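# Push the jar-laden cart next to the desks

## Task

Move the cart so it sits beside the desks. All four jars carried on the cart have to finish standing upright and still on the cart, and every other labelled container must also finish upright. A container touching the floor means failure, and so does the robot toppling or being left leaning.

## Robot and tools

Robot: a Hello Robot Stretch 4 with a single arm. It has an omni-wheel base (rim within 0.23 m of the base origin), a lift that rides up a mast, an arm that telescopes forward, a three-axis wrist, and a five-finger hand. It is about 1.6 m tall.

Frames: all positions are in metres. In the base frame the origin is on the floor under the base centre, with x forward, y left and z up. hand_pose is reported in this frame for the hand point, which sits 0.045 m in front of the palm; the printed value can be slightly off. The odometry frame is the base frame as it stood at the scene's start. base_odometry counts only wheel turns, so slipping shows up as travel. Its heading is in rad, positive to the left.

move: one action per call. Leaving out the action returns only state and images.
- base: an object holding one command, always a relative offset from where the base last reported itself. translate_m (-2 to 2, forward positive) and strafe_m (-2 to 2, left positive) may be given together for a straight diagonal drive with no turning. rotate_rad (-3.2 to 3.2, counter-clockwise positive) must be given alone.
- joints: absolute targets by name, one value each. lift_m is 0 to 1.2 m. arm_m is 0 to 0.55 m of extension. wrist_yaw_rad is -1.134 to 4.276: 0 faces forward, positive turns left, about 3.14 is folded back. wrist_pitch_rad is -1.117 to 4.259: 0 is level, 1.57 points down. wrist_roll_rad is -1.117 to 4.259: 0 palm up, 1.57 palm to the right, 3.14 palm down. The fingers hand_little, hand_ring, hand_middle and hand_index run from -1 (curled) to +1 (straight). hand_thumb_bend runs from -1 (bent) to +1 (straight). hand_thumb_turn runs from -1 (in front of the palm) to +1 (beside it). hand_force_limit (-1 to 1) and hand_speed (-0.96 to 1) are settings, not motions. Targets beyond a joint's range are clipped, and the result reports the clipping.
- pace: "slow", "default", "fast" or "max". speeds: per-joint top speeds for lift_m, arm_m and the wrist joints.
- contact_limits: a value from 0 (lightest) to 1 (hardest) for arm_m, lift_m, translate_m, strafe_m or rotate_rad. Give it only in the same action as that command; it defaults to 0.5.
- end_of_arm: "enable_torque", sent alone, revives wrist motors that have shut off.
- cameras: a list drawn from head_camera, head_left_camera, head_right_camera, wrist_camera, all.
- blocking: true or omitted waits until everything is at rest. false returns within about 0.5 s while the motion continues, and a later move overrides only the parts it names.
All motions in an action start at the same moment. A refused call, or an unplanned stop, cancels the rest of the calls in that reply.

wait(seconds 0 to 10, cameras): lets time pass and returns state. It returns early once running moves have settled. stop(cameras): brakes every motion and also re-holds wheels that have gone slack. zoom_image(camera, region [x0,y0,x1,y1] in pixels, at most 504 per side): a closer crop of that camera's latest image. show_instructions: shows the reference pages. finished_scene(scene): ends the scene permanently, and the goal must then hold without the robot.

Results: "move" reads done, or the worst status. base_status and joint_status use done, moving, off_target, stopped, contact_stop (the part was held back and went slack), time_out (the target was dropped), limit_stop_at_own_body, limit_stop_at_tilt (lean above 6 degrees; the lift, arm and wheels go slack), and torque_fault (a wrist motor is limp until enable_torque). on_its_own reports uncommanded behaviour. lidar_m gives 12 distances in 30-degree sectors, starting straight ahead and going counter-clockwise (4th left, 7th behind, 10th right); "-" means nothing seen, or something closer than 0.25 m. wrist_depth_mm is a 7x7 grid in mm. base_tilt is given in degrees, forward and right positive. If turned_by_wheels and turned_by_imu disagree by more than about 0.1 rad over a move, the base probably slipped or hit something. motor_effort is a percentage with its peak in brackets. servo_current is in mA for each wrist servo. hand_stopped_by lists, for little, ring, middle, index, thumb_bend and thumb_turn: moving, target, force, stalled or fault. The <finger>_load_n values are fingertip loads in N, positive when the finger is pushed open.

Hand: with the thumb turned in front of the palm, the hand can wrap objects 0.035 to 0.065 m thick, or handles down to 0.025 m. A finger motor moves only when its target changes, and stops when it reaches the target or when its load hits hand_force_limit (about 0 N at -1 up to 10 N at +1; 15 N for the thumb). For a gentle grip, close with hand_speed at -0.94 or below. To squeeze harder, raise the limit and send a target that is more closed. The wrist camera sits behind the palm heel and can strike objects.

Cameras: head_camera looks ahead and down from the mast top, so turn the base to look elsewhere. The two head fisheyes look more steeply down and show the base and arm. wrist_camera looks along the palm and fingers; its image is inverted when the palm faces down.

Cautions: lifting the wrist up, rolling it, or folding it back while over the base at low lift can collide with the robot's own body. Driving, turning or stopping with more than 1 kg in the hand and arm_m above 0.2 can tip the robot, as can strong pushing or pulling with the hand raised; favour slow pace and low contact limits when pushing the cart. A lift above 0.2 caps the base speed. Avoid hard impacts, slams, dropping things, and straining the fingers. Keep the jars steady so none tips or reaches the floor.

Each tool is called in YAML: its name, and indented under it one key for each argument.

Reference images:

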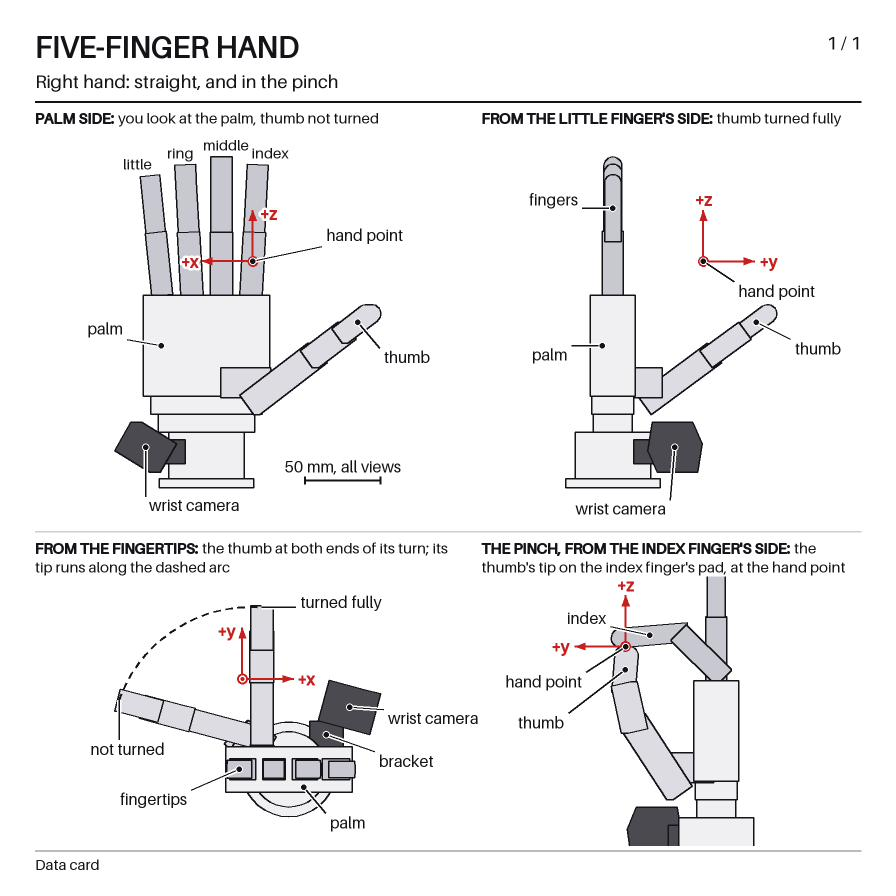

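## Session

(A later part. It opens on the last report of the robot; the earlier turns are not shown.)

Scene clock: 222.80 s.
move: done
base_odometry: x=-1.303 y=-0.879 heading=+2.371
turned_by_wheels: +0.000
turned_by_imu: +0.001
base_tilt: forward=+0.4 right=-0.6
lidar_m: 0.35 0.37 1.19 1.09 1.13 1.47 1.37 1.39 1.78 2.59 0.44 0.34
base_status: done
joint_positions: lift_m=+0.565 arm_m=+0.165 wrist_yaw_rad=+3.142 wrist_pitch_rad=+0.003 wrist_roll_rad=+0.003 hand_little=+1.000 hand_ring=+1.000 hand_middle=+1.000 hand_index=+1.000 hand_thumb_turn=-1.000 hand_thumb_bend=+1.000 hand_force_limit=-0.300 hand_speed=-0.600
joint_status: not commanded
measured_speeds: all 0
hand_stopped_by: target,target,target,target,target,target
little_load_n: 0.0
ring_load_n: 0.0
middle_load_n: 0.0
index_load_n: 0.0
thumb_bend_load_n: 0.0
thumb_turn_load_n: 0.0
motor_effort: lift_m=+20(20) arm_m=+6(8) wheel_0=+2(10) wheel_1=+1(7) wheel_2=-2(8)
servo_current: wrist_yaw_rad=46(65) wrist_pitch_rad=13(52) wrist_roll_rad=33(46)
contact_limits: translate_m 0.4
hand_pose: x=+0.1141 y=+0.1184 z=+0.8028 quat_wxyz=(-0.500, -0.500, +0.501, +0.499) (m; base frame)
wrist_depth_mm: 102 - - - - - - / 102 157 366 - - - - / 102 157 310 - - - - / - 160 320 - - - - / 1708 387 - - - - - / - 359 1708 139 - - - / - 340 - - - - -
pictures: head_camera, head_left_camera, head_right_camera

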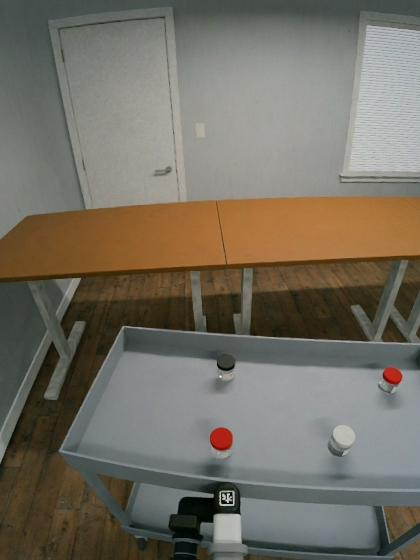

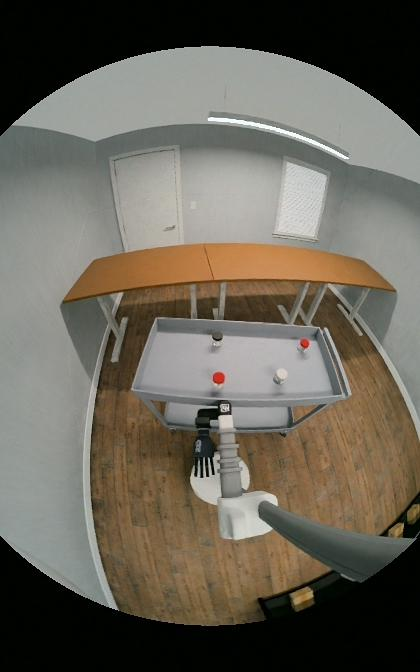

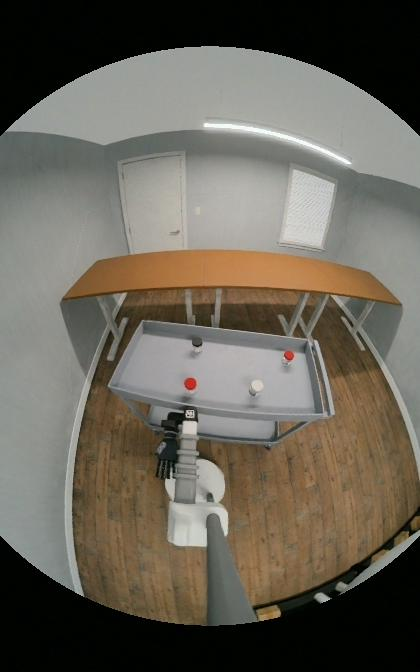

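move:
  base: {"translate_m": -0.05}

move:
  base: {"rotate_rad": 0.085}

move:
  base: {"strafe_m": -0.24}
  cameras: ["head_camera", "head_left_camera", "head_right_camera"]

Scene clock: 226.00 s.
move: done
base_odometry: x=-1.267 y=-0.914 heading=+2.371
turned_by_wheels: +0.000
turned_by_imu: +0.001
base_tilt: forward=+0.4 right=-0.6
lidar_m: 0.40 0.42 1.20 1.11 1.11 1.49 1.30 1.32 1.73 2.59 0.52 0.39
base_status: done
joint_positions: lift_m=+0.565 arm_m=+0.165 wrist_yaw_rad=+3.142 wrist_pitch_rad=+0.003 wrist_roll_rad=+0.003 hand_little=+1.000 hand_ring=+1.000 hand_middle=+1.000 hand_index=+1.000 hand_thumb_turn=-1.000 hand_thumb_bend=+1.000 hand_force_limit=-0.300 hand_speed=-0.600
joint_status: not commanded
measured_speeds: all 0
hand_stopped_by: target,target,target,target,target,target
little_load_n: 0.0
ring_load_n: 0.0
middle_load_n: 0.0
index_load_n: 0.0
thumb_bend_load_n: 0.0
thumb_turn_load_n: 0.0
motor_effort: lift_m=+20(20) arm_m=+6(6) wheel_0=+0(7) wheel_1=-2(7) wheel_2=+0(9)
servo_current: wrist_yaw_rad=39(72) wrist_pitch_rad=39(46) wrist_roll_rad=33(46)
hand_pose: x=+0.1141 y=+0.1184 z=+0.8028 quat_wxyz=(-0.500, -0.500, +0.501, +0.499) (m; base frame)
wrist_depth_mm: - 156 - - - - - / 101 110 366 - - - - / - 151 277 - - - - / 107 156 310 - - - - / - 359 - - - - - / - 345 1661 139 - - - / - 343 - - - - -
pictures: none

Scene clock: 226.70 s.
move: done
base_odometry: x=-1.267 y=-0.914 heading=+2.456
turned_by_wheels: +0.085
turned_by_imu: +0.085
base_tilt: forward=+0.4 right=-0.6
lidar_m: 0.39 0.46 1.14 1.10 1.14 1.62 1.31 1.36 1.85 2.58 0.47 0.38
base_status: done
joint_positions: lift_m=+0.565 arm_m=+0.165 wrist_yaw_rad=+3.142 wrist_pitch_rad=+0.003 wrist_roll_rad=+0.003 hand_little=+1.000 hand_ring=+1.000 hand_middle=+1.000 hand_index=+1.000 hand_thumb_turn=-1.000 hand_thumb_bend=+1.000 hand_force_limit=-0.300 hand_speed=-0.600
joint_status: not commanded
measured_speeds: all 0
hand_stopped_by: target,target,target,target,target,target
little_load_n: 0.0
ring_load_n: 0.0
middle_load_n: 0.0
index_load_n: 0.0
thumb_bend_load_n: 0.0
thumb_turn_load_n: 0.0
motor_effort: lift_m=+20(20) arm_m=+6(6) wheel_0=-1(5) wheel_1=-2(6) wheel_2=+2(4)
servo_current: wrist_yaw_rad=46(52) wrist_pitch_rad=33(46) wrist_roll_rad=46(46)
hand_pose: x=+0.1141 y=+0.1184 z=+0.8028 quat_wxyz=(-0.500, -0.500, +0.501, +0.499) (m; base frame)
wrist_depth_mm: 103 1756 - - - - - / 102 156 366 - - - - / 102 156 306 - - - - / 115 158 310 - - - - / 1756 357 - - - - - / - 353 - 139 - - - / 1756 340 - - - - -
pictures: none

Scene clock: 228.80 s.
move: done
base_odometry: x=-1.115 y=-0.728 heading=+2.456
turned_by_wheels: +0.000
turned_by_imu: +0.001
base_tilt: forward=+0.4 right=-0.6
lidar_m: 0.35 0.39 0.66 1.33 1.40 1.93 1.27 1.37 1.86 2.35 0.42 0.33
base_status: done
joint_positions: lift_m=+0.565 arm_m=+0.165 wrist_yaw_rad=+3.142 wrist_pitch_rad=+0.003 wrist_roll_rad=+0.003 hand_little=+1.000 hand_ring=+1.000 hand_middle=+1.000 hand_index=+1.000 hand_thumb_turn=-1.000 hand_thumb_bend=+1.000 hand_force_limit=-0.300 hand_speed=-0.600
joint_status: not commanded
measured_speeds: all 0
hand_stopped_by: target,target,target,target,target,target
little_load_n: 0.0
ring_load_n: 0.0
middle_load_n: 0.0
index_load_n: 0.0
thumb_bend_load_n: 0.0
thumb_turn_load_n: 0.0
motor_effort: lift_m=+20(20) arm_m=+6(6) wheel_0=+0(11) wheel_1=+0(9) wheel_2=+1(3)
servo_current: wrist_yaw_rad=39(59) wrist_pitch_rad=20(46) wrist_roll_rad=33(46)
hand_pose: x=+0.1142 y=+0.1184 z=+0.8028 quat_wxyz=(-0.500, -0.500, +0.501, +0.499) (m; base frame)
wrist_depth_mm: - 379 - - - - - / - 113 362 - - - - / - 149 202 - - - - / 108 156 309 - - - - / - 345 - - - - - / - 345 - 139 - - - / 1808 343 - - - - 1808
pictures: head_camera, head_left_camera, head_right_camera

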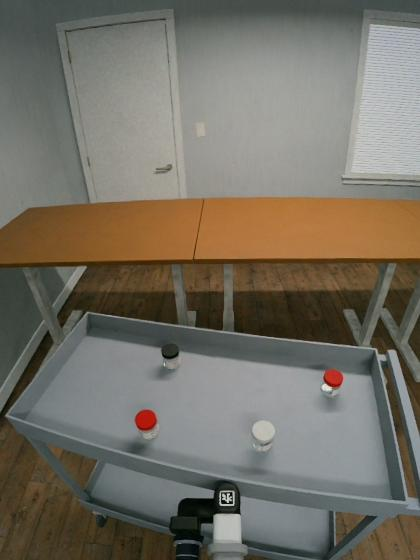

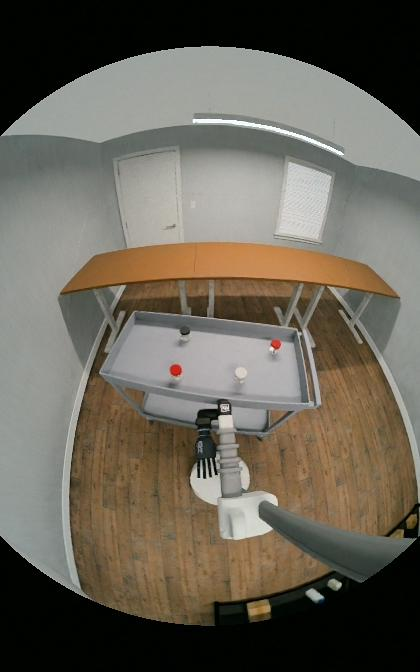

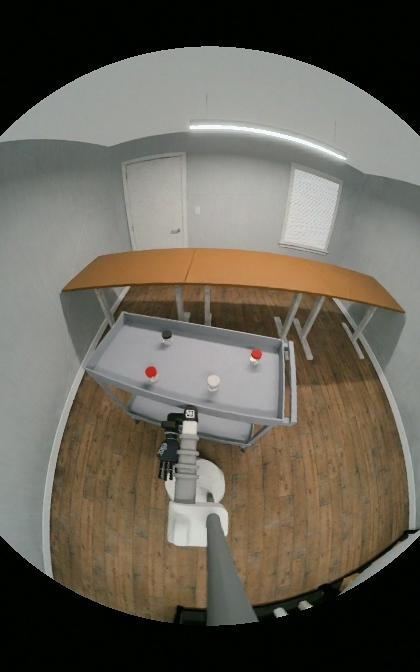

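move:
  base: {"translate_m": 0.2}
  pace: "slow"
  contact_limits: {"translate_m": 0.4}
  cameras: ["head_camera", "head_left_camera", "head_right_camera"]

Scene clock: 232.67 s.
move: done
base_odometry: x=-1.270 y=-0.602 heading=+2.456
turned_by_wheels: +0.000
turned_by_imu: +0.000
base_tilt: forward=+0.4 right=-0.6
lidar_m: 0.32 0.40 0.72 1.34 1.38 1.93 1.49 1.59 2.13 2.35 0.38 0.33
base_status: done
joint_positions: lift_m=+0.565 arm_m=+0.165 wrist_yaw_rad=+3.142 wrist_pitch_rad=+0.003 wrist_roll_rad=+0.003 hand_little=+1.000 hand_ring=+1.000 hand_middle=+1.000 hand_index=+1.000 hand_thumb_turn=-1.000 hand_thumb_bend=+1.000 hand_force_limit=-0.300 hand_speed=-0.600
joint_status: not commanded
measured_speeds: all 0
hand_stopped_by: target,target,target,target,target,target
little_load_n: 0.0
ring_load_n: 0.0
middle_load_n: 0.0
index_load_n: 0.5
thumb_bend_load_n: 0.0
thumb_turn_load_n: 0.0
motor_effort: lift_m=+20(20) arm_m=+6(6) wheel_0=+3(11) wheel_1=+3(5) wheel_2=-1(8)
servo_current: wrist_yaw_rad=52(65) wrist_pitch_rad=26(52) wrist_roll_rad=39(46)
contact_limits: translate_m 0.4
hand_pose: x=+0.1142 y=+0.1184 z=+0.8028 quat_wxyz=(-0.500, -0.500, +0.501, +0.499) (m; base frame)
wrist_depth_mm: 102 - - - - - - / 102 156 366 - - - - / 102 156 309 - - - - / 114 159 317 - - - - / 1921 384 - - - - - / - 355 - 139 - - - / 1863 340 - - - - 1756
pictures: head_camera, head_left_camera, head_right_camera

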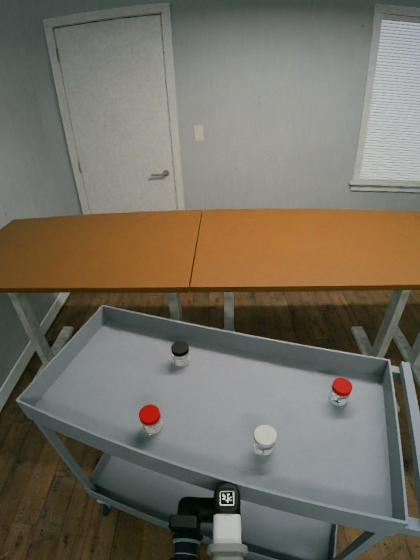

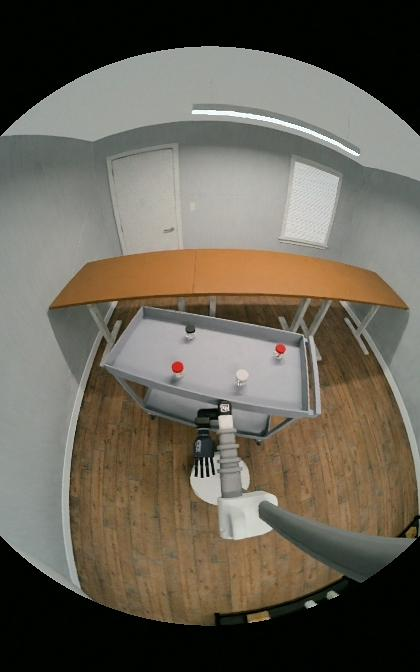

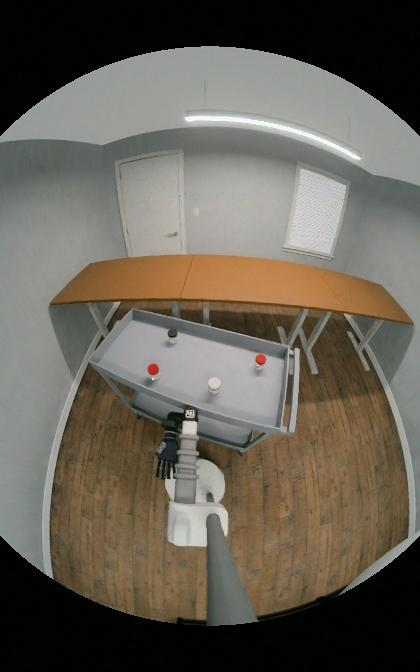

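move:
  base: {"translate_m": -0.1}

move:
  base: {"strafe_m": -0.28}

move:
  base: {"translate_m": 0.2}
  pace: "slow"
  contact_limits: {"translate_m": 0.4}
  cameras: ["head_camera", "head_left_camera", "head_right_camera"]

Scene clock: 236.60 s.
move: done
base_odometry: x=-1.193 y=-0.665 heading=+2.456
turned_by_wheels: +0.000
turned_by_imu: +0.001
base_tilt: forward=+0.4 right=-0.7
lidar_m: 0.43 0.51 1.41 1.34 1.40 1.91 1.40 1.46 2.05 2.36 0.47 0.42
base_status: done
joint_positions: lift_m=+0.565 arm_m=+0.165 wrist_yaw_rad=+3.141 wrist_pitch_rad=+0.003 wrist_roll_rad=+0.003 hand_little=+1.000 hand_ring=+1.000 hand_middle=+1.000 hand_index=+1.000 hand_thumb_turn=-1.000 hand_thumb_bend=+1.000 hand_force_limit=-0.300 hand_speed=-0.600
joint_status: not commanded
measured_speeds: all 0
hand_stopped_by: target,target,target,target,target,target
little_load_n: 0.0
ring_load_n: 0.0
middle_load_n: 0.0
index_load_n: 0.0
thumb_bend_load_n: 0.0
thumb_turn_load_n: 0.0
motor_effort: lift_m=+20(20) arm_m=+6(6) wheel_0=-1(8) wheel_1=-2(6) wheel_2=-2(8)
servo_current: wrist_yaw_rad=52(72) wrist_pitch_rad=20(52) wrist_roll_rad=26(39)
hand_pose: x=+0.1142 y=+0.1185 z=+0.8028 quat_wxyz=(-0.500, -0.500, +0.501, +0.499) (m; base frame)
wrist_depth_mm: - 379 - - - - - / - 112 359 - - - - / - 149 202 - - - - / 108 156 309 - - - - / - 345 - - - - - / - 345 - 139 - - - / 1808 345 - - - - 1756
pictures: none

Scene clock: 238.87 s.
move: done
base_odometry: x=-1.015 y=-0.448 heading=+2.456
turned_by_wheels: +0.000
turned_by_imu: +0.001
base_tilt: forward=+0.4 right=-0.6
lidar_m: 0.35 0.40 0.76 1.62 1.68 2.16 1.41 1.45 2.03 2.07 1.53 0.34
base_status: done
joint_positions: lift_m=+0.565 arm_m=+0.165 wrist_yaw_rad=+3.141 wrist_pitch_rad=+0.003 wrist_roll_rad=+0.003 hand_little=+1.000 hand_ring=+1.000 hand_middle=+1.000 hand_index=+1.000 hand_thumb_turn=-1.000 hand_thumb_bend=+1.000 hand_force_limit=-0.300 hand_speed=-0.600
joint_status: not commanded
measured_speeds: all 0
hand_stopped_by: target,target,target,target,target,target
little_load_n: 0.0
ring_load_n: 0.0
middle_load_n: 0.0
index_load_n: 0.0
thumb_bend_load_n: 0.0
thumb_turn_load_n: 0.0
motor_effort: lift_m=+20(20) arm_m=+6(6) wheel_0=+0(11) wheel_1=+1(10) wheel_2=+0(2)
servo_current: wrist_yaw_rad=65(65) wrist_pitch_rad=33(52) wrist_roll_rad=39(39)
hand_pose: x=+0.1142 y=+0.1186 z=+0.8028 quat_wxyz=(-0.500, -0.500, +0.502, +0.499) (m; base frame)
wrist_depth_mm: 102 156 - - - - - / 100 108 359 - - - - / - 148 204 - - - - / 108 156 309 - - - - / - 347 - - - - - / - 345 - 139 - - - / 1921 343 - - - - 1756
pictures: none

Scene clock: 242.13 s.
move: done
base_odometry: x=-1.170 y=-0.322 heading=+2.456
turned_by_wheels: +0.000
turned_by_imu: -0.001
base_tilt: forward=+0.4 right=-0.6
lidar_m: 0.33 0.40 0.69 1.61 1.69 2.33 1.60 1.68 2.15 2.06 1.25 0.33
base_status: done
joint_positions: lift_m=+0.565 arm_m=+0.165 wrist_yaw_rad=+3.141 wrist_pitch_rad=+0.003 wrist_roll_rad=+0.003 hand_little=+1.000 hand_ring=+1.000 hand_middle=+1.000 hand_index=+1.000 hand_thumb_turn=-1.000 hand_thumb_bend=+1.000 hand_force_limit=-0.300 hand_speed=-0.600
joint_status: not commanded
measured_speeds: all 0
hand_stopped_by: target,target,target,target,target,target
little_load_n: 0.0
ring_load_n: 0.0
middle_load_n: 0.0
index_load_n: 0.0
thumb_bend_load_n: 0.0
thumb_turn_load_n: 0.0
motor_effort: lift_m=+20(20) arm_m=+5(6) wheel_0=+0(8) wheel_1=+1(5) wheel_2=-1(8)
servo_current: wrist_yaw_rad=26(78) wrist_pitch_rad=26(52) wrist_roll_rad=33(46)
contact_limits: translate_m 0.4
hand_pose: x=+0.1142 y=+0.1186 z=+0.8028 quat_wxyz=(-0.500, -0.500, +0.502, +0.499) (m; base frame)
wrist_depth_mm: 102 - - - - - - / 102 157 366 - - - - / 102 157 310 - - - - / 139 160 327 - - - - / - 389 - - - - - / - 362 - 139 - - - / 1863 340 - - - - 1756
pictures: head_camera, head_left_camera, head_right_camera

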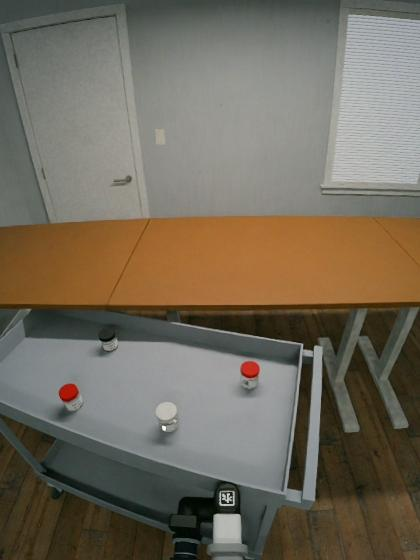

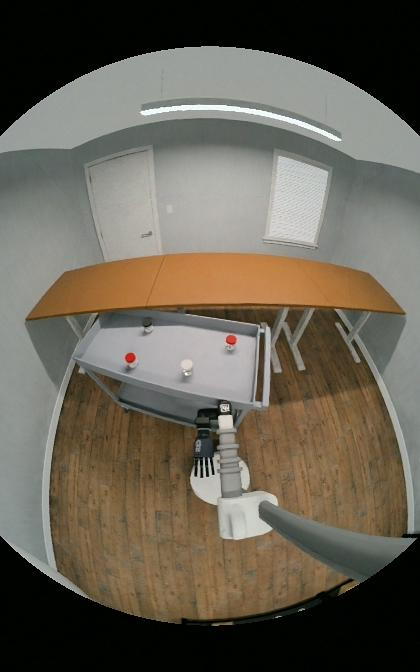

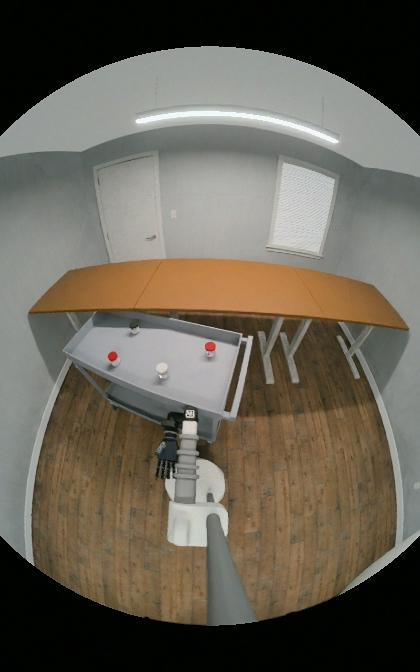

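zoom_image:
  camera: "head_camera"
  region: [0, 270, 200, 400]

zoom_image:
  camera: "head_left_camera"
  region: [60, 280, 280, 420]

Scaled by 2.520 from the camera's 420x560 image, which has a finer 1200x1600 frame.

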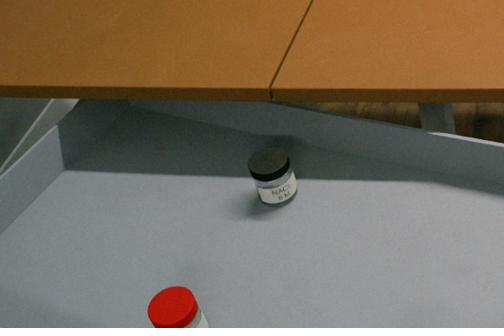

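Scaled by 2.291 from the camera's 420x672 image, which has a finer 600x960 frame.

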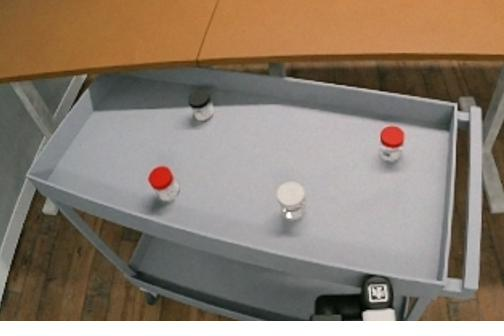

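move:
  base: {"translate_m": -0.32}
  joints: {"arm_m": 0.0, "lift_m": 0.95}

move:
  base: {"rotate_rad": -0.26}
  joints: {"wrist_yaw_rad": 0, "wrist_roll_rad": 3.14, "wrist_pitch_rad": 0}

move:
  base: {"strafe_m": 0.88}
  joints: {"wrist_pitch_rad": 1.57, "arm_m": 0.35}
  cameras: ["head_camera", "wrist_camera"]

Scene clock: 246.50 s.
move: done
base_odometry: x=-0.922 y=-0.524 heading=+2.455
turned_by_wheels: +0.000
turned_by_imu: +0.002
base_tilt: forward=+0.4 right=-0.6
lidar_m: 0.64 0.73 1.69 1.62 1.69 1.34 1.29 1.34 1.83 2.08 1.73 0.65
base_status: done
joint_positions: lift_m=+0.950 arm_m=+0.000 wrist_yaw_rad=+3.141 wrist_pitch_rad=+0.003 wrist_roll_rad=+0.003 hand_little=+1.000 hand_ring=+1.000 hand_middle=+1.000 hand_index=+1.000 hand_thumb_turn=-1.000 hand_thumb_bend=+1.000 hand_force_limit=-0.300 hand_speed=-0.600
joint_status: all done
measured_speeds: all 0
hand_stopped_by: target,target,target,target,target,target
little_load_n: 0.0
ring_load_n: 0.0
middle_load_n: -0.5
index_load_n: 0.0
thumb_bend_load_n: 0.0
thumb_turn_load_n: 0.0
motor_effort: lift_m=+25(30) arm_m=-6(8) wheel_0=-1(8) wheel_1=+0(7) wheel_2=-2(10)
servo_current: wrist_yaw_rad=26(72) wrist_pitch_rad=26(52) wrist_roll_rad=33(46)
hand_pose: x=-0.0505 y=+0.1186 z=+1.1874 quat_wxyz=(-0.500, -0.500, +0.502, +0.499) (m; base frame)
wrist_depth_mm: - 144 278 - - - - / - 137 148 115 - - - / - 138 181 - - - - / 117 144 228 - - - - / 226 - - - - - - / 235 - - 139 - - - / 232 - - - - - -
pictures: none

Scene clock: 248.87 s.
move: done
base_odometry: x=-0.922 y=-0.524 heading=+2.196
turned_by_wheels: -0.260
turned_by_imu: -0.260
base_tilt: forward=+0.4 right=-0.6
lidar_m: 0.63 0.67 0.94 1.63 1.64 1.88 1.29 1.28 1.50 2.09 2.09 1.41
base_status: done
joint_positions: lift_m=+0.950 arm_m=+0.000 wrist_yaw_rad=+0.002 wrist_pitch_rad=+0.003 wrist_roll_rad=+3.137 hand_little=+1.000 hand_ring=+1.000 hand_middle=+1.000 hand_index=+1.000 hand_thumb_turn=-1.000 hand_thumb_bend=+1.000 hand_force_limit=-0.300 hand_speed=-0.600
joint_status: all done
measured_speeds: all 0
hand_stopped_by: target,target,target,target,target,target
little_load_n: 0.0
ring_load_n: 0.0
middle_load_n: 0.0
index_load_n: 0.0
thumb_bend_load_n: 0.0
thumb_turn_load_n: 0.0
motor_effort: lift_m=+25(26) arm_m=-4(6) wheel_0=+1(7) wheel_1=+0(6) wheel_2=+1(6)
servo_current: wrist_yaw_rad=46(130) wrist_pitch_rad=20(59) wrist_roll_rad=39(104)
hand_pose: x=+0.3924 y=-0.0564 z=+1.0670 quat_wxyz=(-0.499, +0.502, -0.499, +0.500) (m; base frame)
wrist_depth_mm: - - - - 488 - - / - - - - - - - / - - - 1430 - 1229 1255 / - - - - - - - / - - - - - - - / - - - 139 - - - / - - - - - - -
pictures: none

Scene clock: 253.13 s.
move: done
base_odometry: x=-1.636 y=-1.039 heading=+2.196
turned_by_wheels: +0.000
turned_by_imu: +0.000
base_tilt: forward=+0.4 right=-0.6
lidar_m: 0.63 0.97 0.93 0.76 0.76 0.94 1.62 1.58 1.76 2.91 0.93 0.67
base_status: done
joint_positions: lift_m=+0.950 arm_m=+0.350 wrist_yaw_rad=+0.001 wrist_pitch_rad=+1.567 wrist_roll_rad=+3.138 hand_little=+1.000 hand_ring=+1.000 hand_middle=+1.000 hand_index=+1.000 hand_thumb_turn=-1.000 hand_thumb_bend=+1.000 hand_force_limit=-0.300 hand_speed=-0.600
joint_status: all done
measured_speeds: all 0
hand_stopped_by: target,target,target,target,target,target
little_load_n: 0.0
ring_load_n: 0.0
middle_load_n: 0.0
index_load_n: 0.0
thumb_bend_load_n: 0.0
thumb_turn_load_n: 0.0
motor_effort: lift_m=+24(25) arm_m=+6(8) wheel_0=+0(10) wheel_1=+0(10) wheel_2=+1(4)
servo_current: wrist_yaw_rad=59(72) wrist_pitch_rad=39(59) wrist_roll_rad=33(46)
hand_pose: x=+0.4613 y=-0.0569 z=+0.9064 quat_wxyz=(-0.001, +0.709, -0.705, +0.001) (m; base frame)
wrist_depth_mm: 1118 1098 1098 866 854 1060 1060 / 1118 1118 1078 1078 - 1060 1060 / 1098 1098 1098 1098 - 1060 1078 / 1118 1098 1098 1098 - 1060 1060 / 1118 1098 1098 1078 - 1042 1060 / - - 128 127 - 1060 1060 / - - - - - - 1042
pictures: head_camera, wrist_camera
camera_calibration:
wrist_camera: T_world_to_cam=[[0.0106202, 0.999039, -0.0425126, 0.113539], [0.999926, -0.0103586, 0.00636707, -0.477905], [0.00592058, -0.0425771, -0.999076, 1.05806], [0, 0, 0, 1]] pos_world=[0.4704, -0.0733315, 1.06495]

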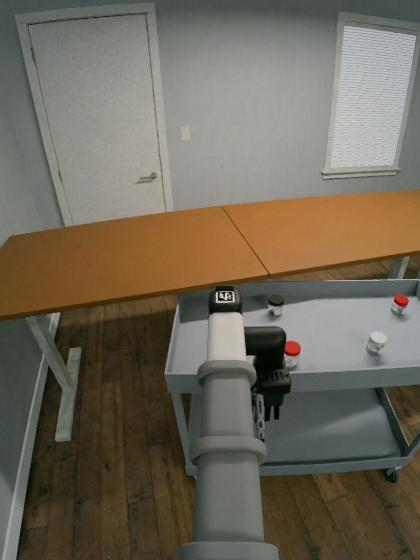

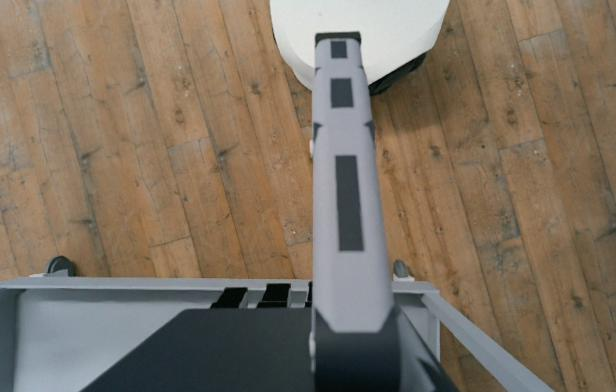

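move:
  joints: {"arm_m": 0.47, "lift_m": 1.0}
  cameras: ["wrist_camera"]

zoom_image:
  camera: "wrist_camera"
  region: [400, 260, 616, 392]

zoom_image:
  camera: "wrist_camera"
  region: [0, 260, 216, 392]

Scene clock: 255.00 s.
move: done
base_odometry: x=-1.636 y=-1.039 heading=+2.196
turned_by_wheels: +0.000
turned_by_imu: +0.000
base_tilt: forward=+0.4 right=-0.6
lidar_m: 0.63 0.98 0.92 0.78 0.77 0.93 1.62 1.57 1.77 2.92 0.91 0.69
base_status: not commanded
joint_positions: lift_m=+1.000 arm_m=+0.470 wrist_yaw_rad=+0.001 wrist_pitch_rad=+1.568 wrist_roll_rad=+3.138 hand_little=+1.000 hand_ring=+1.000 hand_middle=+1.000 hand_index=+1.000 hand_thumb_turn=-1.000 hand_thumb_bend=+1.000 hand_force_limit=-0.300 hand_speed=-0.600
joint_status: all done
measured_speeds: all 0
hand_stopped_by: target,target,target,target,target,target
little_load_n: 0.0
ring_load_n: 0.0
middle_load_n: 0.0
index_load_n: 0.0
thumb_bend_load_n: 0.0
thumb_turn_load_n: 0.0
motor_effort: lift_m=+25(28) arm_m=+6(8) wheel_0=+0(0) wheel_1=+0(1) wheel_2=+1(2)
servo_current: wrist_yaw_rad=39(72) wrist_pitch_rad=33(52) wrist_roll_rad=26(46)
hand_pose: x=+0.5812 y=-0.0569 z=+0.9563 quat_wxyz=(-0.001, +0.709, -0.705, +0.001) (m; base frame)
wrist_depth_mm: 1182 1160 1160 946 931 1118 1098 / 1160 1160 1138 1118 - 1118 1118 / 1160 1160 1160 1138 - 1118 1098 / 1160 1138 1138 1138 - 1118 1098 / - - - - - 1098 1098 / 343 342 140 139 - - - / 343 343 - - - - 327
pictures: wrist_camera
camera_calibration:
wrist_camera: T_world_to_cam=[[0.0107082, 0.999038, -0.0425162, 0.114342], [0.999927, -0.0104594, 0.0060711, -0.597892], [0.00562057, -0.0425781, -0.999077, 1.10748], [0, 0, 0, 1]] pos_world=[0.590399, -0.0733318, 1.11495]

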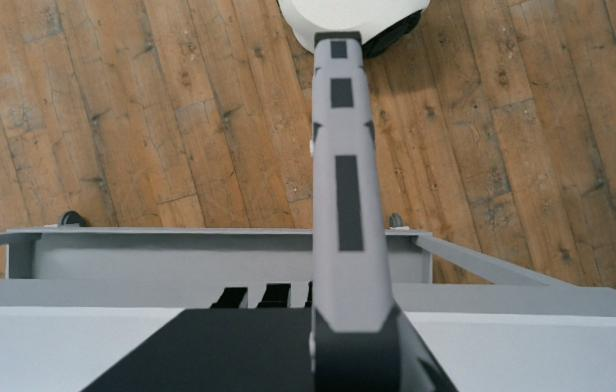

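Scaled by 2.333.

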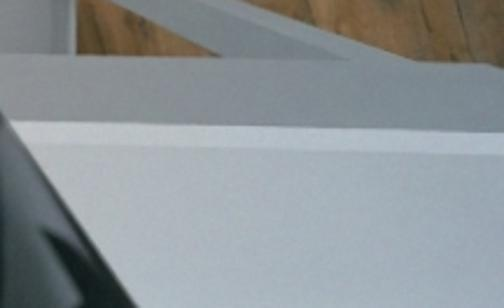

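Scaled by 2.333.

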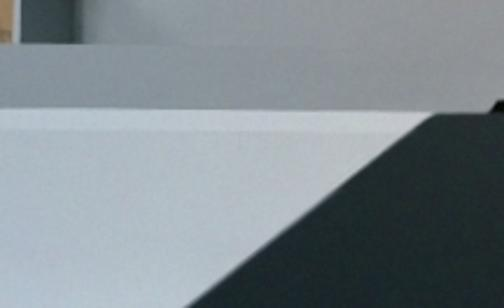

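move:
  joints: {"arm_m": 0.293, "lift_m": 0.85, "wrist_pitch_rad": 0}

move:
  joints: {"lift_m": 0.70}
  contact_limits: {"lift_m": 0.1}
  cameras: ["wrist_camera"]

move:
  joints: {"hand_speed": -0.9, "hand_force_limit": -0.3, "hand_little": -1, "hand_ring": -1, "hand_middle": -1, "hand_index": -1}
  cameras: ["wrist_camera"]

Scene clock: 257.03 s.
move: done
base_odometry: x=-1.636 y=-1.039 heading=+2.196
turned_by_wheels: +0.000
turned_by_imu: +0.000
base_tilt: forward=+0.4 right=-0.6
lidar_m: 0.64 0.97 0.90 0.77 0.78 0.93 1.64 1.59 1.73 2.92 0.93 0.65
base_status: not commanded
joint_positions: lift_m=+0.850 arm_m=+0.293 wrist_yaw_rad=+0.001 wrist_pitch_rad=+0.011 wrist_roll_rad=+3.138 hand_little=+1.000 hand_ring=+1.000 hand_middle=+1.000 hand_index=+1.000 hand_thumb_turn=-1.000 hand_thumb_bend=+1.000 hand_force_limit=-0.300 hand_speed=-0.600
joint_status: all done
measured_speeds: all 0
hand_stopped_by: target,target,target,target,target,target
little_load_n: 0.0
ring_load_n: 0.0
middle_load_n: 0.0
index_load_n: 0.0
thumb_bend_load_n: 0.0
thumb_turn_load_n: 0.0
motor_effort: lift_m=+18(24) arm_m=-6(9) wheel_0=+0(0) wheel_1=+0(1) wheel_2=+2(2)
servo_current: wrist_yaw_rad=26(59) wrist_pitch_rad=46(176) wrist_roll_rad=33(46)
hand_pose: x=+0.6849 y=-0.0566 z=+0.9659 quat_wxyz=(-0.497, +0.504, -0.501, +0.498) (m; base frame)
wrist_depth_mm: - - - 359 - - 377 / - - - 107 - - - / - - - - - 496 466 / 1366 1464 - - - 723 750 / - - - - - - - / - - - 139 - - - / - - - - - - -
pictures: none

Scene clock: 258.73 s.
move: done
base_odometry: x=-1.636 y=-1.039 heading=+2.196
turned_by_wheels: +0.000
turned_by_imu: +0.000
base_tilt: forward=+0.4 right=-0.6
lidar_m: 0.62 0.98 0.92 0.78 0.77 0.91 1.65 1.59 1.75 2.92 0.89 0.65
base_status: not commanded
joint_positions: lift_m=+0.700 arm_m=+0.293 wrist_yaw_rad=+0.001 wrist_pitch_rad=+0.010 wrist_roll_rad=+3.138 hand_little=+1.000 hand_ring=+1.000 hand_middle=+1.000 hand_index=+1.000 hand_thumb_turn=-1.000 hand_thumb_bend=+1.000 hand_force_limit=-0.300 hand_speed=-0.600
joint_status: all done
measured_speeds: all 0
hand_stopped_by: target,target,target,target,target,target
little_load_n: 0.0
ring_load_n: 0.0
middle_load_n: 0.0
index_load_n: 0.0
thumb_bend_load_n: 0.0
thumb_turn_load_n: 0.0
motor_effort: lift_m=+19(19) arm_m=-6(6) wheel_0=+0(0) wheel_1=+1(1) wheel_2=+2(2)
servo_current: wrist_yaw_rad=59(65) wrist_pitch_rad=52(65) wrist_roll_rad=33(39)
contact_limits: lift_m 0.1
hand_pose: x=+0.6849 y=-0.0566 z=+0.8159 quat_wxyz=(-0.497, +0.504, -0.501, +0.498) (m; base frame)
wrist_depth_mm: 1756 1808 1808 1661 1708 1708 1708 / 153 150 148 114 144 142 - / - - - - - - - / - - - - - - - / - - - - - - - / - - 141 127 - - - / - - - - - - -
pictures: wrist_camera
camera_calibration:
wrist_camera: T_world_to_cam=[[0.0414799, 0.999074, 0.0114528, 0.0417512], [0.00739892, -0.0117695, 0.999903, -0.831931], [0.999112, -0.0413911, -0.00788026, -0.522542], [0, 0, 0, 1]] pos_world=[0.526501, -0.0731325, 0.827254]

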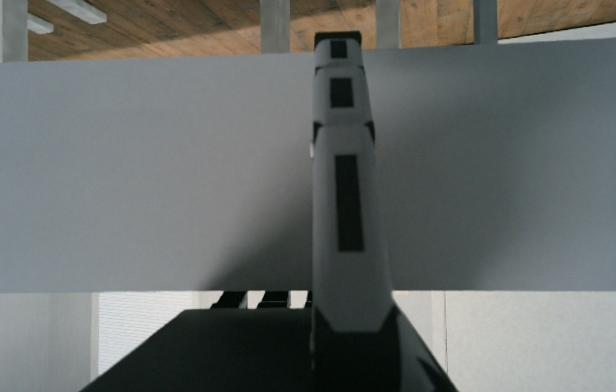

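Scene clock: 266.07 s.
move: off_target
base_odometry: x=-1.636 y=-1.039 heading=+2.196
turned_by_wheels: +0.000
turned_by_imu: +0.001
base_tilt: forward=+0.5 right=-0.6
lidar_m: 0.63 0.98 0.89 0.79 0.78 0.92 1.61 1.59 1.76 2.91 0.92 0.67
base_status: not commanded
joint_positions: lift_m=+0.700 arm_m=+0.293 wrist_yaw_rad=+0.001 wrist_pitch_rad=+0.010 wrist_roll_rad=+3.138 hand_little=-0.462 hand_ring=-0.396 hand_middle=-0.368 hand_index=-0.415 hand_thumb_turn=-1.000 hand_thumb_bend=+1.000 hand_force_limit=-0.300 hand_speed=-0.900
joint_status: hand_little off_target (ended at -0.462, target -1.000); hand_ring off_target (ended at -0.396, target -1.000); hand_middle off_target (ended at -0.368, target -1.000); hand_index off_target (ended at -0.415, target -1.000); the others done
measured_speeds: all 0
hand_stopped_by: force,force,force,force,target,target
little_load_n: 1.0
ring_load_n: 0.0
middle_load_n: 0.0
index_load_n: 0.0
thumb_bend_load_n: 0.0
thumb_turn_load_n: 0.0
motor_effort: lift_m=+19(19) arm_m=-6(6) wheel_0=-1(1) wheel_1=+0(1) wheel_2=+2(2)
servo_current: wrist_yaw_rad=39(78) wrist_pitch_rad=46(72) wrist_roll_rad=39(46)
contact_limits: lift_m 0.1
hand_pose: x=+0.6849 y=-0.0566 z=+0.8160 quat_wxyz=(-0.497, +0.504, -0.501, +0.498) (m; base frame)
wrist_depth_mm: 1708 1756 1756 1618 1708 1756 1756 / 148 146 145 114 - 140 - / - - - - - - - / - - - - - - - / - - - - - - - / - - 140 126 - - - / - - - - - - -
pictures: wrist_camera
camera_calibration:
wrist_camera: T_world_to_cam=[[0.0414777, 0.999074, 0.0114611, 0.0417455], [0.0071988, -0.0117695, 0.999905, -0.831827], [0.999113, -0.0413913, -0.0076803, -0.522707], [0, 0, 0, 1]] pos_world=[0.526501, -0.0731325, 0.827255]

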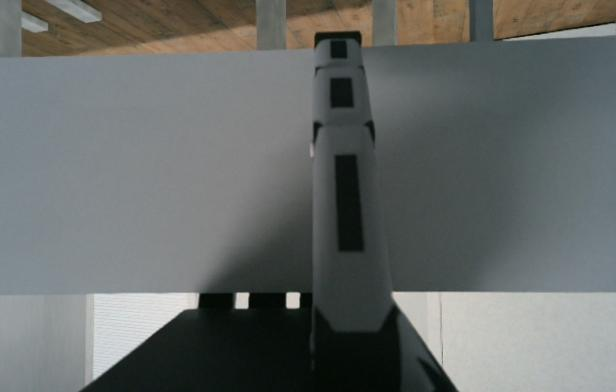

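move:
  base: {"translate_m": -0.12}
  pace: "slow"
  cameras: ["head_camera", "wrist_camera"]

Scene clock: 268.80 s.
move: done
base_odometry: x=-1.566 y=-1.136 heading=+2.196
turned_by_wheels: +0.000
turned_by_imu: +0.001
base_tilt: forward=+0.4 right=-0.6
lidar_m: 0.63 1.10 0.88 0.72 0.75 0.87 1.56 1.50 1.64 2.88 0.92 0.65
base_status: done
joint_positions: lift_m=+0.700 arm_m=+0.293 wrist_yaw_rad=+0.001 wrist_pitch_rad=+0.008 wrist_roll_rad=+3.138 hand_little=-0.462 hand_ring=-0.396 hand_middle=-0.368 hand_index=-0.415 hand_thumb_turn=-1.000 hand_thumb_bend=+1.000 hand_force_limit=-0.300 hand_speed=-0.900
joint_status: not commanded
measured_speeds: all 0
hand_stopped_by: force,force,force,force,target,target
little_load_n: 0.0
ring_load_n: 0.0
middle_load_n: 0.0
index_load_n: 0.0
thumb_bend_load_n: 0.0
thumb_turn_load_n: 0.0
motor_effort: lift_m=+19(19) arm_m=-5(6) wheel_0=-1(11) wheel_1=-3(6) wheel_2=+1(7)
servo_current: wrist_yaw_rad=52(65) wrist_pitch_rad=52(72) wrist_roll_rad=33(46)
contact_limits: lift_m 0.1
hand_pose: x=+0.6850 y=-0.0566 z=+0.8163 quat_wxyz=(-0.497, +0.503, -0.501, +0.499) (m; base frame)
wrist_depth_mm: 1756 1808 1756 1576 1708 1756 1756 / 147 146 144 115 - 140 - / - - - - - - - / - - - - - - - / - - - - - - - / - - 140 126 - - - / - - - - - - -
pictures: head_camera, wrist_camera
camera_calibration:
wrist_camera: T_world_to_cam=[[0.0414605, 0.999074, 0.0115278, 0.0416943], [0.00559778, -0.0117698, 0.999915, -0.831099], [0.999124, -0.0413924, -0.00608057, -0.52413], [0, 0, 0, 1]] pos_world=[0.526595, -0.0731325, 0.827361]

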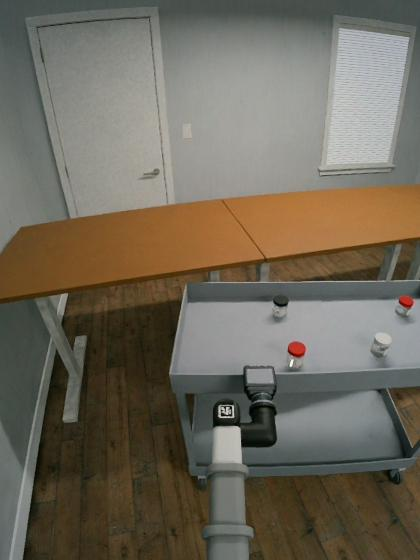

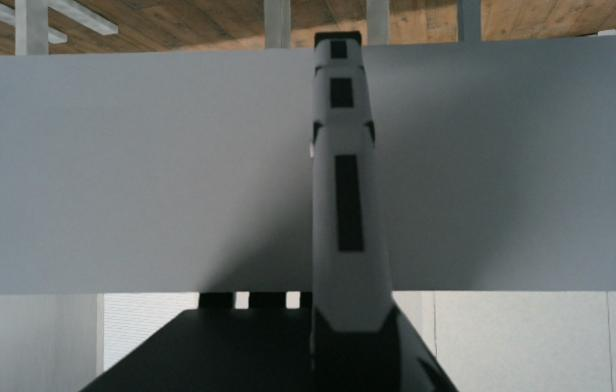

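move:
  base: {"translate_m": -0.15}
  pace: "slow"
  cameras: ["head_camera", "wrist_camera"]

Scene clock: 271.87 s.
move: done
base_odometry: x=-1.478 y=-1.258 heading=+2.195
turned_by_wheels: -0.001
turned_by_imu: +0.000
base_tilt: forward=+0.4 right=-0.6
lidar_m: 0.61 1.24 0.85 0.70 0.71 0.82 1.45 1.37 1.45 2.60 0.87 0.66
base_status: done
joint_positions: lift_m=+0.700 arm_m=+0.293 wrist_yaw_rad=+0.001 wrist_pitch_rad=+0.008 wrist_roll_rad=+3.138 hand_little=-0.461 hand_ring=-0.396 hand_middle=-0.368 hand_index=-0.414 hand_thumb_turn=-1.000 hand_thumb_bend=+1.000 hand_force_limit=-0.300 hand_speed=-0.900
joint_status: not commanded
measured_speeds: all 0
hand_stopped_by: force,force,force,force,target,target
little_load_n: 3.0
ring_load_n: 0.0
middle_load_n: 0.0
index_load_n: 3.0
thumb_bend_load_n: 0.0
thumb_turn_load_n: 0.0
motor_effort: lift_m=+19(19) arm_m=-6(6) wheel_0=-5(12) wheel_1=-4(6) wheel_2=+1(8)
servo_current: wrist_yaw_rad=46(59) wrist_pitch_rad=46(59) wrist_roll_rad=39(46)
contact_limits: lift_m 0.1
hand_pose: x=+0.6850 y=-0.0566 z=+0.8164 quat_wxyz=(-0.497, +0.503, -0.501, +0.499) (m; base frame)
wrist_depth_mm: 1661 1756 1808 1661 1756 1708 1756 / 148 147 145 114 142 141 - / - - - - - - - / - - - - - - - / - - - - - - - / - - 141 127 - - - / - - - - - - -
pictures: head_camera, wrist_camera
camera_calibration:
wrist_camera: T_world_to_cam=[[0.0414583, 0.999074, 0.0115402, 0.0416852], [0.00539747, -0.0117739, 0.999916, -0.830995], [0.999126, -0.0413926, -0.0058806, -0.524295], [0, 0, 0, 1]] pos_world=[0.526594, -0.0731326, 0.827361]

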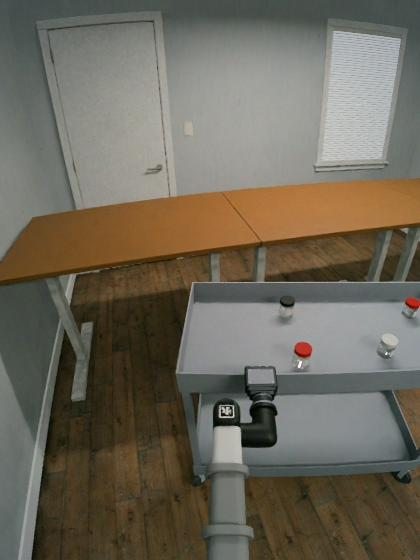

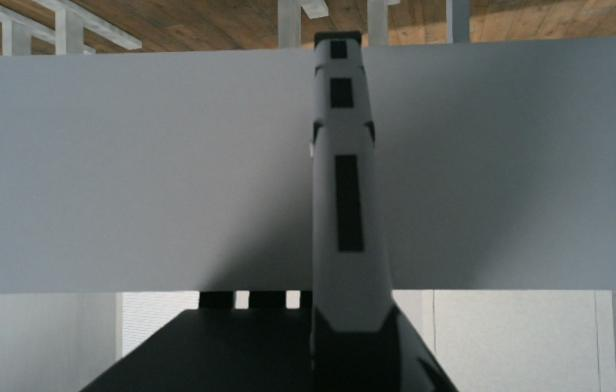

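move:
  base: {"translate_m": -0.2}
  pace: "slow"
  cameras: ["head_camera", "wrist_camera"]

Scene clock: 275.70 s.
move: done
base_odometry: x=-1.362 y=-1.420 heading=+2.194
turned_by_wheels: -0.001
turned_by_imu: +0.000
base_tilt: forward=+0.4 right=-0.6
lidar_m: 0.59 1.35 0.76 0.65 0.65 0.79 1.35 1.22 1.22 2.19 1.17 0.68
base_status: done
joint_positions: lift_m=+0.700 arm_m=+0.293 wrist_yaw_rad=+0.001 wrist_pitch_rad=+0.007 wrist_roll_rad=+3.138 hand_little=-0.460 hand_ring=-0.396 hand_middle=-0.368 hand_index=-0.415 hand_thumb_turn=-1.000 hand_thumb_bend=+1.000 hand_force_limit=-0.300 hand_speed=-0.900
joint_status: not commanded
measured_speeds: all 0
hand_stopped_by: force,force,force,force,target,target
little_load_n: 16.0
ring_load_n: 0.0
middle_load_n: 0.0
index_load_n: 0.0
thumb_bend_load_n: 1.5
thumb_turn_load_n: -5.0
motor_effort: lift_m=+19(19) arm_m=-6(6) wheel_0=-6(15) wheel_1=-2(8) wheel_2=+0(7)
servo_current: wrist_yaw_rad=59(59) wrist_pitch_rad=39(52) wrist_roll_rad=39(46)
contact_limits: lift_m 0.1
hand_pose: x=+0.6851 y=-0.0566 z=+0.8166 quat_wxyz=(-0.498, +0.503, -0.500, +0.499) (m; base frame)
wrist_depth_mm: 1808 1756 1708 1618 130 123 - / 167 156 145 136 127 124 - / - - - - - - - / - - - - 125 121 117 / - - - - - 120 - / - - 141 126 - - - / - - - - - - -
pictures: head_camera, wrist_camera
camera_calibration:
wrist_camera: T_world_to_cam=[[0.0414463, 0.999074, 0.011586, 0.0416538], [0.0042967, -0.0117741, 0.999921, -0.830424], [0.999131, -0.0413933, -0.00478072, -0.525204], [0, 0, 0, 1]] pos_world=[0.52659, -0.0731326, 0.827365]

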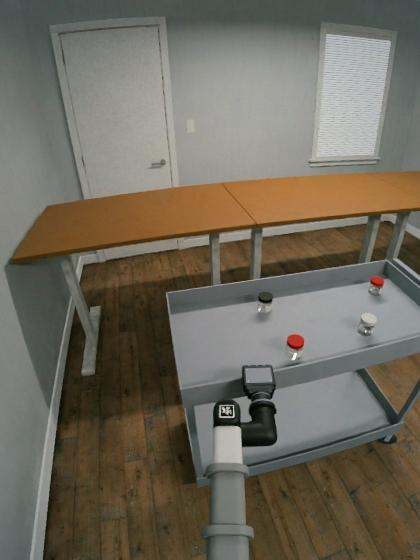

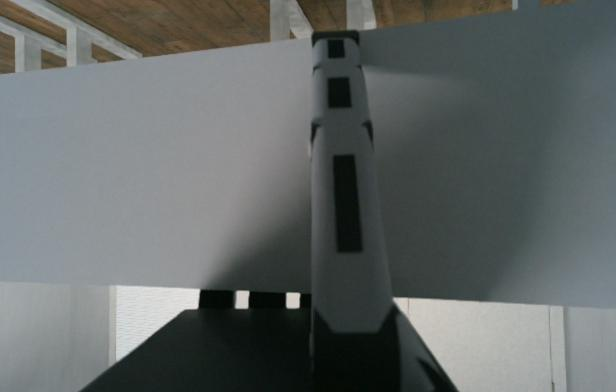

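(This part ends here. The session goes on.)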